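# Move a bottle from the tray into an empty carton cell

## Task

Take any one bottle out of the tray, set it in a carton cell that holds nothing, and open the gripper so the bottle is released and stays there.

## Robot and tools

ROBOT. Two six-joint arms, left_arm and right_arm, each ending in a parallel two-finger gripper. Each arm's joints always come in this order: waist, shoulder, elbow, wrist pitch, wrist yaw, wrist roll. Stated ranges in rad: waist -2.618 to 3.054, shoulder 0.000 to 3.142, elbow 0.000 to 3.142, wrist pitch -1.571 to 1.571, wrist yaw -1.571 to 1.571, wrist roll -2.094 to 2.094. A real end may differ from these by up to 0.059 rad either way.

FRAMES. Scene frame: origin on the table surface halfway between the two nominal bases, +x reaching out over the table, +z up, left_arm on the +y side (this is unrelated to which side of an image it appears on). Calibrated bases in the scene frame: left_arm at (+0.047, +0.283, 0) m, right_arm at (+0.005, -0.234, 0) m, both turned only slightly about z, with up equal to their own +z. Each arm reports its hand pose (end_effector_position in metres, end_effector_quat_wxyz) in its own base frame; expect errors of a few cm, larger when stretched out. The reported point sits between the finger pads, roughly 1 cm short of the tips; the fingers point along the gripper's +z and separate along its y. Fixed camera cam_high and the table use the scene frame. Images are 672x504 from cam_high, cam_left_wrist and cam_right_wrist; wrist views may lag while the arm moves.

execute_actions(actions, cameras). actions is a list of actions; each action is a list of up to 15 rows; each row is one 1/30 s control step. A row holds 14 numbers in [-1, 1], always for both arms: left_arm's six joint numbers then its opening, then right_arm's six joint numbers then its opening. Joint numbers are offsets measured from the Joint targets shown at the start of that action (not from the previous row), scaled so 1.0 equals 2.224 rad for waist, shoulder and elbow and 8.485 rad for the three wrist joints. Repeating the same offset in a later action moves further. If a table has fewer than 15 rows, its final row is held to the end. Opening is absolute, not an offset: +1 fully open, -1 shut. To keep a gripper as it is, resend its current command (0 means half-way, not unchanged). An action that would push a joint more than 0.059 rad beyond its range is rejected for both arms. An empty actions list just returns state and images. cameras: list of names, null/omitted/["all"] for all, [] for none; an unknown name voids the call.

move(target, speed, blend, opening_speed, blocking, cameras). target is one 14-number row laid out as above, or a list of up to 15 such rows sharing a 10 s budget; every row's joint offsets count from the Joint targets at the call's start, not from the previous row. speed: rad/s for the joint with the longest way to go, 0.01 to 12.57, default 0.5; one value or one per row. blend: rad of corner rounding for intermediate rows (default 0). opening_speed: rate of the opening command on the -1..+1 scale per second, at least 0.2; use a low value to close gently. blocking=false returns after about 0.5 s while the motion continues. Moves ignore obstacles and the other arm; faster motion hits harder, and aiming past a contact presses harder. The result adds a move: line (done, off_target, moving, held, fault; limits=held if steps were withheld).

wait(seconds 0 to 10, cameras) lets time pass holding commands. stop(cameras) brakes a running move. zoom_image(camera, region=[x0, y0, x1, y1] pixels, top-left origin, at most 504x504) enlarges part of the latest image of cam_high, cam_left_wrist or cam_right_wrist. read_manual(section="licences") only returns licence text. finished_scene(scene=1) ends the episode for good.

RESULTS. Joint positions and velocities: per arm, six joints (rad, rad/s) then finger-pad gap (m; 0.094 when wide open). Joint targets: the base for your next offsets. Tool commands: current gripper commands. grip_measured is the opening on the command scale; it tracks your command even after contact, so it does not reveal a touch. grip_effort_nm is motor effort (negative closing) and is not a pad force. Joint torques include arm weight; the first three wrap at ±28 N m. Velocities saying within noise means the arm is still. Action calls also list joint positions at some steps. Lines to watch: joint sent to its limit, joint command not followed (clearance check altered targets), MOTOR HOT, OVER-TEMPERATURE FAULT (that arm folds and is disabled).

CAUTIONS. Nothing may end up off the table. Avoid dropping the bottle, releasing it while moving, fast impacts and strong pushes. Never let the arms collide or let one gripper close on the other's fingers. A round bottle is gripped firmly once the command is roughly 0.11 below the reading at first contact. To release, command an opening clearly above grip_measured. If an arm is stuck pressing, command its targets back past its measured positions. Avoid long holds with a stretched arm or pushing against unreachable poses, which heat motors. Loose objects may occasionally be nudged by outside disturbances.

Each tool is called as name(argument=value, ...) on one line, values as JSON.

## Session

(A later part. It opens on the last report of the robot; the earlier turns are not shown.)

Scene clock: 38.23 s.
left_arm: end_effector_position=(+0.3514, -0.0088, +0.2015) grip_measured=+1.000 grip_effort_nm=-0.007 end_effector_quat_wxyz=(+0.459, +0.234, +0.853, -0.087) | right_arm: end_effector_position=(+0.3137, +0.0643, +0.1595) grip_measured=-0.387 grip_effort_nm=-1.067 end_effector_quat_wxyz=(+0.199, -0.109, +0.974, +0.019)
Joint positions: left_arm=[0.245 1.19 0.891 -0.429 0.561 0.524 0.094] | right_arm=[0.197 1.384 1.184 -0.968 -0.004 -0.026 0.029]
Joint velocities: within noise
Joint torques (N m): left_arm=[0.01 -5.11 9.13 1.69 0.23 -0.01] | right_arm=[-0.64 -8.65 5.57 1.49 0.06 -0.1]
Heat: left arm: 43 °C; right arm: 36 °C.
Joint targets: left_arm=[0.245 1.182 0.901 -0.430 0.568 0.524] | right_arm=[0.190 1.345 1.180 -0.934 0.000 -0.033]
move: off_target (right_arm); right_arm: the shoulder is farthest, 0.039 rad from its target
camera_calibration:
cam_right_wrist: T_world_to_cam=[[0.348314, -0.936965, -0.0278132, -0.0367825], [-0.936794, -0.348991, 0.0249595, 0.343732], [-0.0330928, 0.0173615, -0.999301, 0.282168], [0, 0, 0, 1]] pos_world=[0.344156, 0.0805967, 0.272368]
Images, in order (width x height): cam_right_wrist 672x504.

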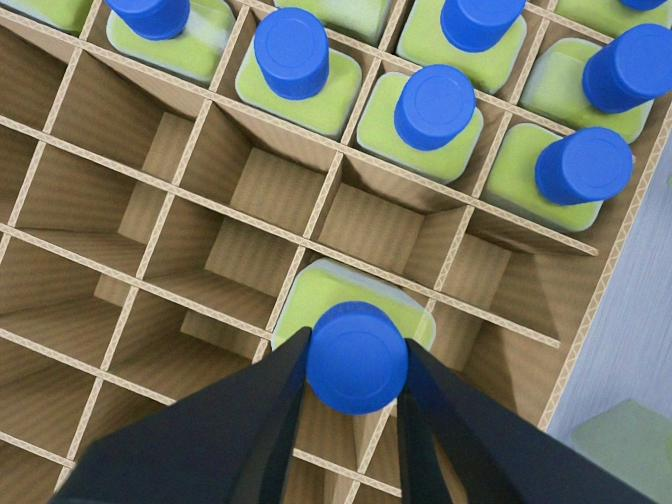

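move(target=[0,0,0,0,0,0,1,0,0,-0.0526,0.0142,0,0,-0.6], speed=0.12, cameras=["cam_right_wrist","cam_high"])

zoom_image(camera="cam_right_wrist", region=[230, 195, 480, 380])

Scene clock: 41.07 s.
left_arm: end_effector_position=(+0.3514, -0.0088, +0.2015) grip_measured=+1.000 grip_effort_nm=-0.007 end_effector_quat_wxyz=(+0.459, +0.234, +0.853, -0.087) | right_arm: end_effector_position=(+0.3137, +0.0643, +0.1307) grip_measured=-0.387 grip_effort_nm=-1.057 end_effector_quat_wxyz=(+0.201, -0.110, +0.973, +0.019)
Joint positions: left_arm=[0.245 1.19 0.891 -0.429 0.561 0.524 0.094] | right_arm=[0.197 1.382 1.067 -0.849 -0.004 -0.027 0.029]
Joint velocities: within noise
Joint torques (N m): left_arm=[-0.08 -5.08 9.16 1.69 0.22 -0.01] | right_arm=[-0.61 -8.43 5.6 1.49 0.06 -0.09]
Heat: left arm: 43 °C; right arm: 36 °C.
Joint targets: left_arm=[0.245 1.182 0.901 -0.430 0.568 0.524] | right_arm=[0.190 1.345 1.063 -0.813 0.000 -0.033]
move: off_target (right_arm); right_arm: the shoulder is farthest, 0.037 rad from its target
camera_calibration:
cam_right_wrist: T_world_to_cam=[[0.349416, -0.936586, -0.0267352, -0.0380758], [-0.936521, -0.349988, 0.0208787, 0.344954], [-0.0289117, 0.0177427, -0.999424, 0.25213], [0, 0, 0, 1]] pos_world=[0.343651, 0.0805952, 0.243764]
Images, in order (width x height): cam_high 672x504, cam_right_wrist 672x504.

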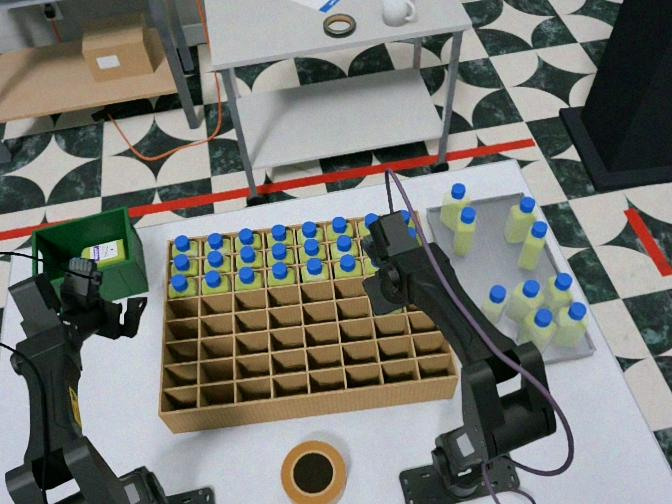

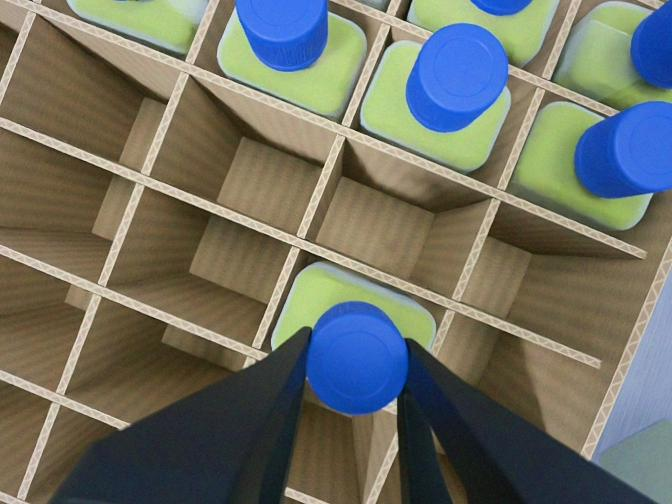

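Scaled by 2.016 from the camera's 672x504 image, which has a finer 960x720 frame.

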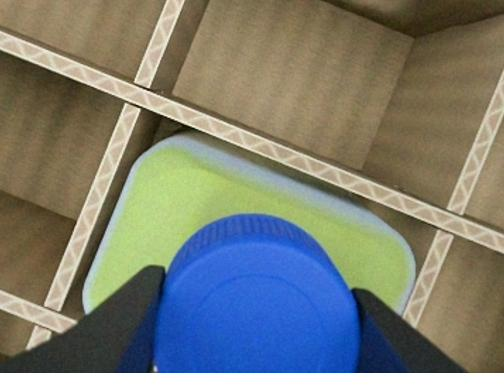

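move(target=[0,0,0,0,0,0,1,0,0,-0.0106,0.0028,0,0,-0.6], speed=0.06, cameras=["cam_right_wrist"])

zoom_image(camera="cam_right_wrist", region=[230, 195, 480, 380])

Scene clock: 42.30 s.
left_arm: end_effector_position=(+0.3514, -0.0088, +0.2015) grip_measured=+1.000 grip_effort_nm=-0.002 end_effector_quat_wxyz=(+0.459, +0.234, +0.853, -0.087) | right_arm: end_effector_position=(+0.3133, +0.0642, +0.1250) grip_measured=-0.387 grip_effort_nm=-1.057 end_effector_quat_wxyz=(+0.201, -0.110, +0.973, +0.019)
Joint positions: left_arm=[0.245 1.19 0.891 -0.429 0.561 0.524 0.094] | right_arm=[0.197 1.382 1.044 -0.825 -0.004 -0.027 0.029]
Joint velocities: within noise
Joint torques (N m): left_arm=[0.01 -5.09 9.14 1.7 0.24 -0.02] | right_arm=[-0.58 -8.43 5.53 1.48 0.07 -0.08]
Heat: left arm: 43 °C; right arm: 36 °C.
Joint targets: left_arm=[0.245 1.182 0.901 -0.430 0.568 0.524] | right_arm=[0.190 1.345 1.040 -0.790 0.000 -0.033]
move: off_target (right_arm); right_arm: the shoulder is farthest, 0.037 rad from its target
camera_calibration:
cam_right_wrist: T_world_to_cam=[[0.349424, -0.936583, -0.026724, -0.0381527], [-0.936528, -0.34999, 0.0205628, 0.344647], [-0.0286119, 0.0178427, -0.999431, 0.246311], [0, 0, 0, 1]] pos_world=[0.343151, 0.0804951, 0.238064]
Images, in order (width x height): cam_right_wrist 672x504.

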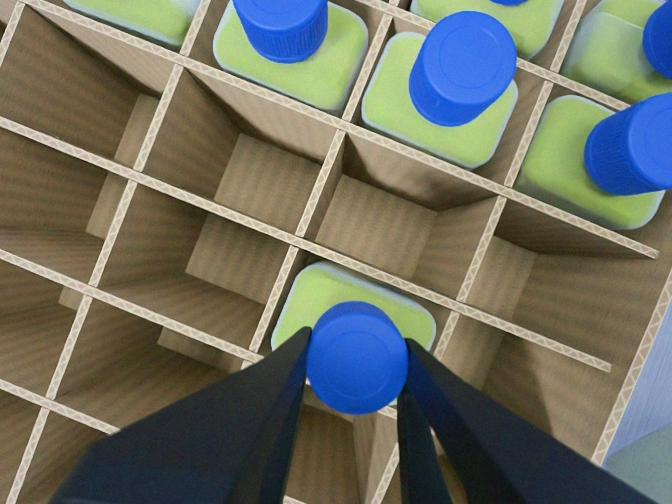

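Scaled by 2.016 from the camera's 672x504 image, which has a finer 960x720 frame.

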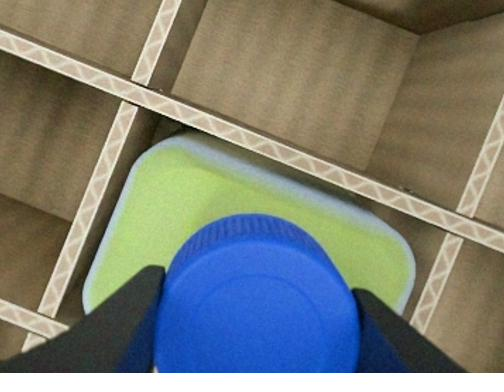

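zoom_image(camera="cam_right_wrist", region=[390, 0, 540, 140])

zoom_image(camera="cam_right_wrist", region=[280, 290, 430, 430])

Scaled by 3.360 from the camera's 672x504 image, which has a finer 960x720 frame.

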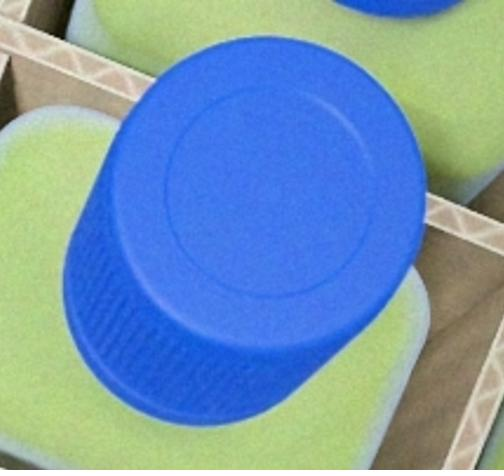

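Scaled by 3.360 from the camera's 672x504 image, which has a finer 960x720 frame.

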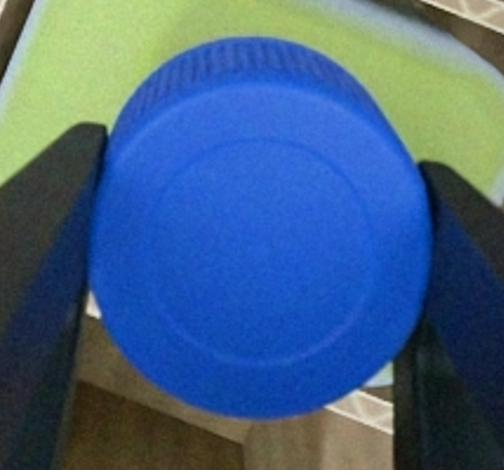

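move(target=[0,0,0,0,0,0,1,0,0,-0.0106,0.0027,0,0,-0.6], speed=0.06, cameras=["cam_right_wrist"])

zoom_image(camera="cam_right_wrist", region=[230, 195, 480, 380])

Scene clock: 43.93 s.
left_arm: end_effector_position=(+0.3514, -0.0088, +0.2015) grip_measured=+1.000 grip_effort_nm=0.002 end_effector_quat_wxyz=(+0.459, +0.234, +0.853, -0.087) | right_arm: end_effector_position=(+0.3124, +0.0640, +0.1190) grip_measured=-0.387 grip_effort_nm=-1.057 end_effector_quat_wxyz=(+0.201, -0.110, +0.973, +0.019)
Joint positions: left_arm=[0.245 1.19 0.891 -0.429 0.561 0.524 0.094] | right_arm=[0.197 1.382 1.02 -0.802 -0.004 -0.027 0.029]
Joint velocities: within noise
Joint torques (N m): left_arm=[-0.09 -5.11 9.2 1.69 0.22 0] | right_arm=[-0.59 -8.47 5.55 1.48 0.07 -0.08]
Heat: left arm: 43 °C; right arm: 36 °C.
Joint targets: left_arm=[0.245 1.182 0.901 -0.430 0.568 0.524] | right_arm=[0.190 1.345 1.016 -0.767 0.000 -0.033]
move: off_target (right_arm); right_arm: the shoulder is farthest, 0.037 rad from its target
camera_calibration:
cam_right_wrist: T_world_to_cam=[[0.349405, -0.936589, -0.0267813, -0.038142], [-0.936513, -0.349986, 0.0212883, 0.343907], [-0.0293115, 0.0176428, -0.999415, 0.240548], [0, 0, 0, 1]] pos_world=[0.342451, 0.0803953, 0.232065]
Images, in order (width x height): cam_right_wrist 672x504.

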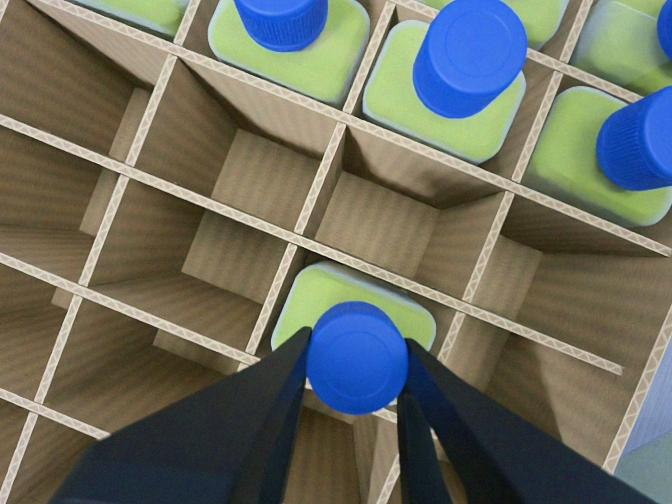

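Scaled by 2.016 from the camera's 672x504 image, which has a finer 960x720 frame.

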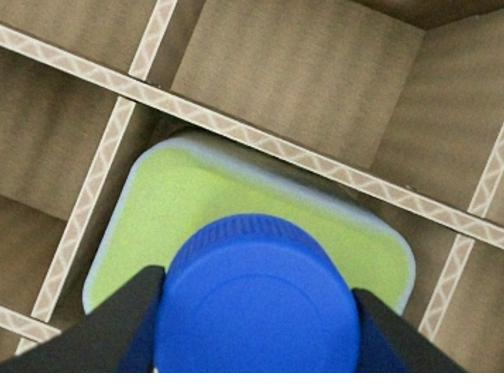

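zoom_image(camera="cam_right_wrist", region=[400, 0, 550, 140])

Scaled by 3.360 from the camera's 672x504 image, which has a finer 960x720 frame.

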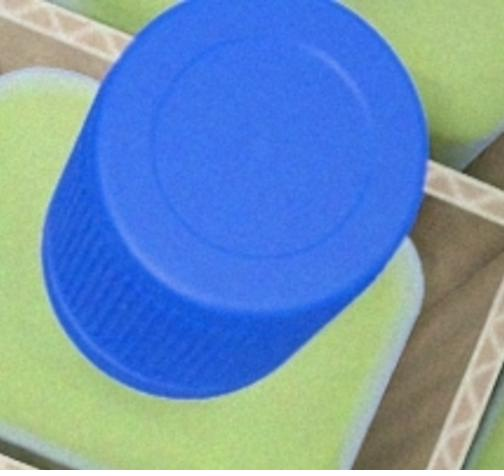

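move(target=[0,0,0,0,0,0,1,0,0,-0.0064,0.0023,0,0,-0.6], speed=0.05, cameras=["cam_right_wrist"])

zoom_image(camera="cam_right_wrist", region=[230, 195, 480, 380])

Scene clock: 45.53 s.
left_arm: end_effector_position=(+0.3514, -0.0088, +0.2015) grip_measured=+1.000 grip_effort_nm=-0.002 end_effector_quat_wxyz=(+0.459, +0.234, +0.853, -0.087) | right_arm: end_effector_position=(+0.3132, +0.0642, +0.1161) grip_measured=-0.387 grip_effort_nm=-1.053 end_effector_quat_wxyz=(+0.204, -0.110, +0.973, +0.019)
Joint positions: left_arm=[0.245 1.19 0.891 -0.429 0.561 0.524 0.094] | right_arm=[0.197 1.382 1.006 -0.783 -0.004 -0.027 0.029]
Joint velocities: within noise
Joint torques (N m): left_arm=[-0.02 -5.11 9.11 1.7 0.23 0.01] | right_arm=[-0.61 -8.46 5.55 1.52 0.05 -0.1]
Heat: left arm: 43 °C; right arm: 36 °C.
Joint targets: left_arm=[0.245 1.182 0.901 -0.430 0.568 0.524] | right_arm=[0.190 1.345 1.002 -0.747 0.000 -0.033]
move: off_target (right_arm); right_arm: the shoulder is farthest, 0.037 rad from its target
camera_calibration:
cam_right_wrist: T_world_to_cam=[[0.349548, -0.936558, -0.0259939, -0.0384803], [-0.936608, -0.350011, 0.0160325, 0.345293], [-0.0241135, 0.018742, -0.999534, 0.236006], [0, 0, 0, 1]] pos_world=[0.342546, 0.0803942, 0.22936]
Images, in order (width x height): cam_right_wrist 672x504.

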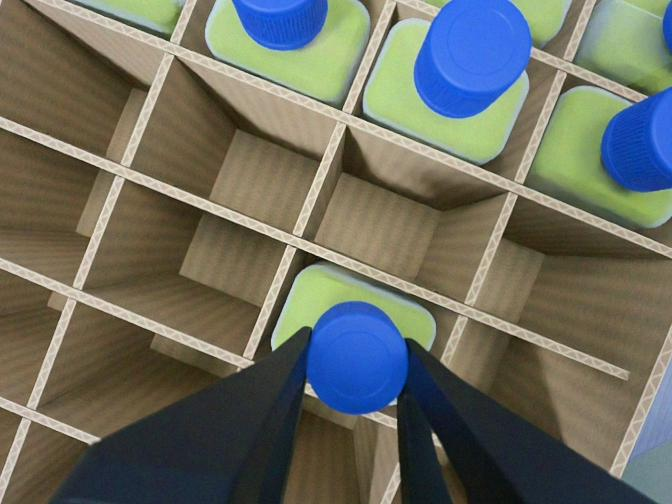

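Scaled by 2.016 from the camera's 672x504 image, which has a finer 960x720 frame.

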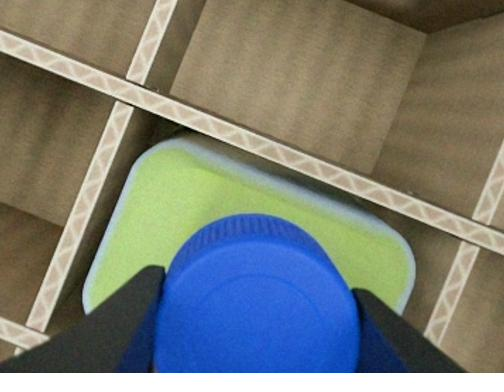

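move(target=[0,0,0,0,0,0,1,0,0,-0.0035,0.0010,0,0,-0.6], speed=0.04, cameras=["cam_right_wrist"])

zoom_image(camera="cam_right_wrist", region=[400, 0, 550, 140])

zoom_image(camera="cam_right_wrist", region=[280, 290, 430, 430])

Scene clock: 46.43 s.
left_arm: end_effector_position=(+0.3514, -0.0088, +0.2015) grip_measured=+1.000 grip_effort_nm=-0.002 end_effector_quat_wxyz=(+0.459, +0.234, +0.853, -0.087) | right_arm: end_effector_position=(+0.3143, +0.0644, +0.1156) grip_measured=-0.387 grip_effort_nm=-1.062 end_effector_quat_wxyz=(+0.206, -0.110, +0.972, +0.019)
Joint positions: left_arm=[0.245 1.19 0.891 -0.429 0.561 0.524 0.094] | right_arm=[0.197 1.382 1.002 -0.773 -0.004 -0.027 0.029]
Joint velocities: within noise
Joint torques (N m): left_arm=[-0.05 -5.12 9.14 1.7 0.24 0] | right_arm=[-0.59 -8.46 5.2 1.49 0.06 -0.09]
Heat: left arm: 43 °C; right arm: 36 °C.
Joint targets: left_arm=[0.245 1.182 0.901 -0.430 0.568 0.524] | right_arm=[0.190 1.345 0.994 -0.739 0.000 -0.033]
move: off_target (right_arm); right_arm: the shoulder is farthest, 0.037 rad from its target
camera_calibration:
cam_right_wrist: T_world_to_cam=[[0.349692, -0.936529, -0.0250663, -0.0388676], [-0.936682, -0.350027, 0.0104023, 0.347205], [-0.0185159, 0.0198415, -0.999632, 0.233727], [0, 0, 0, 1]] pos_world=[0.34314, 0.080493, 0.229055]
Images, in order (width x height): cam_right_wrist 672x504.

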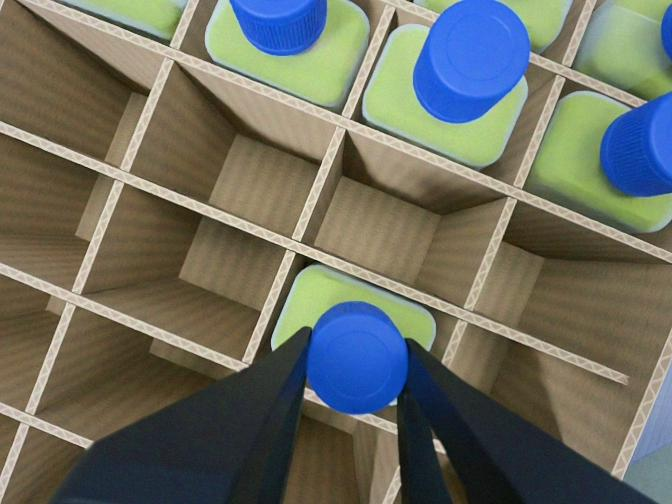

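Scaled by 3.360 from the camera's 672x504 image, which has a finer 960x720 frame.

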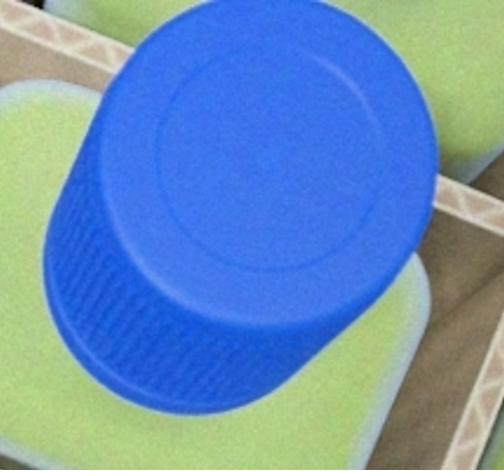

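Scaled by 3.360 from the camera's 672x504 image, which has a finer 960x720 frame.

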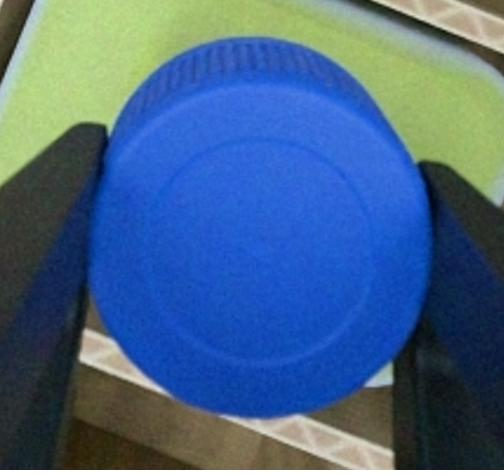

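move(target=[0,0,0,0,0,0,1,0,0,0.0018,0,0,0,-0.05], opening_speed=0.4, cameras=["cam_right_wrist"])

Scene clock: 48.23 s.
left_arm: end_effector_position=(+0.3514, -0.0088, +0.2015) grip_measured=+1.000 grip_effort_nm=0.002 end_effector_quat_wxyz=(+0.459, +0.234, +0.853, -0.087) | right_arm: end_effector_position=(+0.3180, +0.0651, +0.1196) grip_measured=-0.053 grip_effort_nm=0.120 end_effector_quat_wxyz=(+0.218, -0.110, +0.970, +0.020)
Joint positions: left_arm=[0.245 1.19 0.891 -0.429 0.561 0.524 0.094] | right_arm=[0.197 1.374 1.002 -0.757 -0.004 -0.027 0.045]
Joint velocities: within noise
Joint torques (N m): left_arm=[0.01 -5.08 9.2 1.7 0.21 -0.02] | right_arm=[-0.58 -7.69 5.57 1.36 0.05 -0.09]
Heat: left arm: 43 °C; right arm: 36 °C.
Joint targets: left_arm=[0.245 1.182 0.901 -0.430 0.568 0.524] | right_arm=[0.190 1.345 0.998 -0.739 0.000 -0.033]
move: done
camera_calibration:
cam_right_wrist: T_world_to_cam=[[0.350582, -0.936296, -0.0210116, -0.0401467], [-0.936518, -0.350367, -0.013282, 0.353551], [0.0050741, 0.0243342, -0.999691, 0.229953], [0, 0, 0, 1]] pos_world=[0.344015, 0.0806879, 0.233734]
Images, in order (width x height): cam_right_wrist 672x504.

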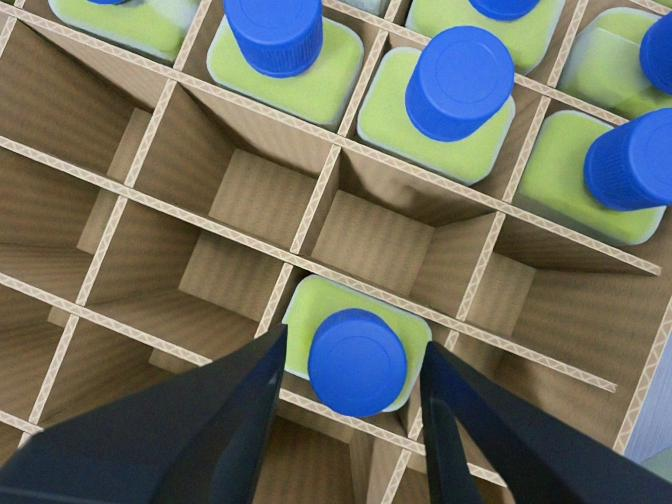

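move(target=[0,0,0,0,0,0,1,0,0.0157,0.1718,-0.0437,0,0,-0.05], speed=0.3)

Scene clock: 50.43 s.
left_arm: end_effector_position=(+0.3514, -0.0088, +0.2015) grip_measured=+1.000 grip_effort_nm=-0.002 end_effector_quat_wxyz=(+0.459, +0.234, +0.853, -0.087) | right_arm: end_effector_position=(+0.3147, +0.0645, +0.2075) grip_measured=-0.053 grip_effort_nm=0.110 end_effector_quat_wxyz=(+0.219, -0.109, +0.969, +0.020)
Joint positions: left_arm=[0.245 1.19 0.891 -0.429 0.561 0.524 0.094] | right_arm=[0.197 1.374 1.352 -1.105 -0.004 -0.027 0.045]
Joint velocities: within noise
Joint torques (N m): left_arm=[-0.03 -5.11 9.09 1.71 0.22 0.01] | right_arm=[-0.61 -4.19 8.14 1.12 0.05 -0.08]
Heat: left arm: 43 °C; right arm: 36 °C.
Joint targets: left_arm=[0.245 1.182 0.901 -0.430 0.568 0.524] | right_arm=[0.190 1.380 1.380 -1.110 0.000 -0.033]
move: done
camera_calibration:
cam_right_wrist: T_world_to_cam=[[0.350528, -0.936323, -0.0207226, -0.0377414], [-0.936526, -0.350267, -0.0152035, 0.351935], [0.0069769, 0.0247365, -0.99967, 0.317169], [0, 0, 0, 1]] pos_world=[0.340613, 0.0800876, 0.321632]

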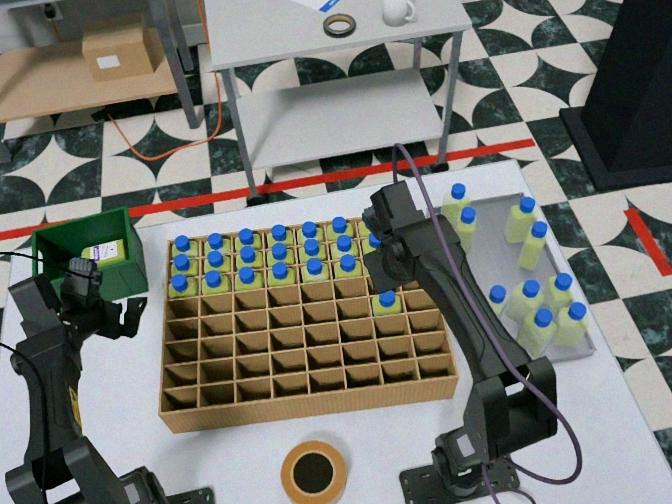

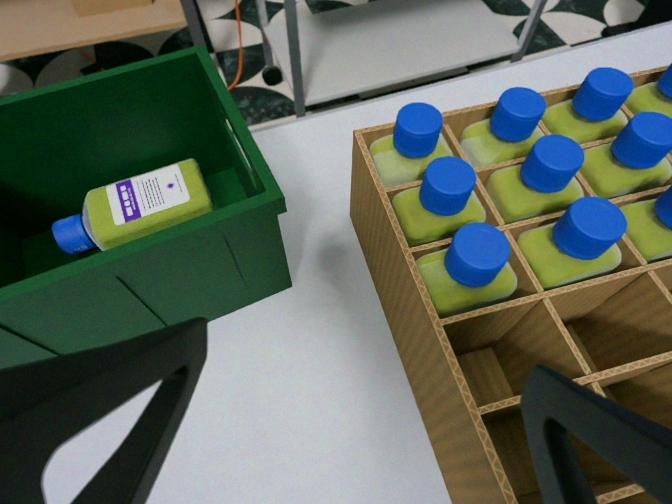

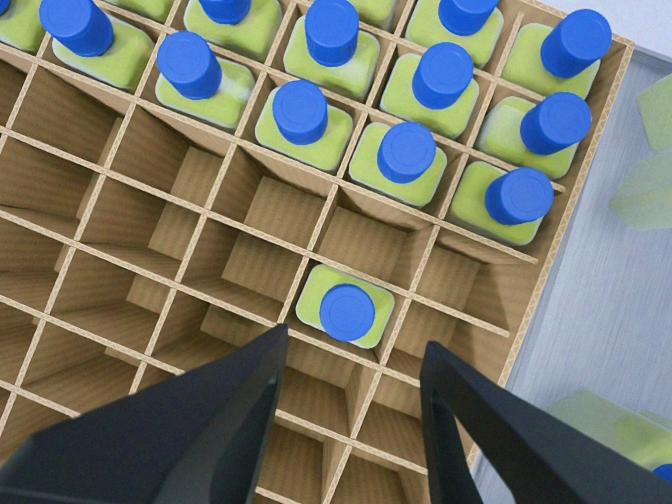

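The bottle is standing upright in the cell, and the gripper has let go and moved clear.

finished_scene()

The scene is finished: the task was done.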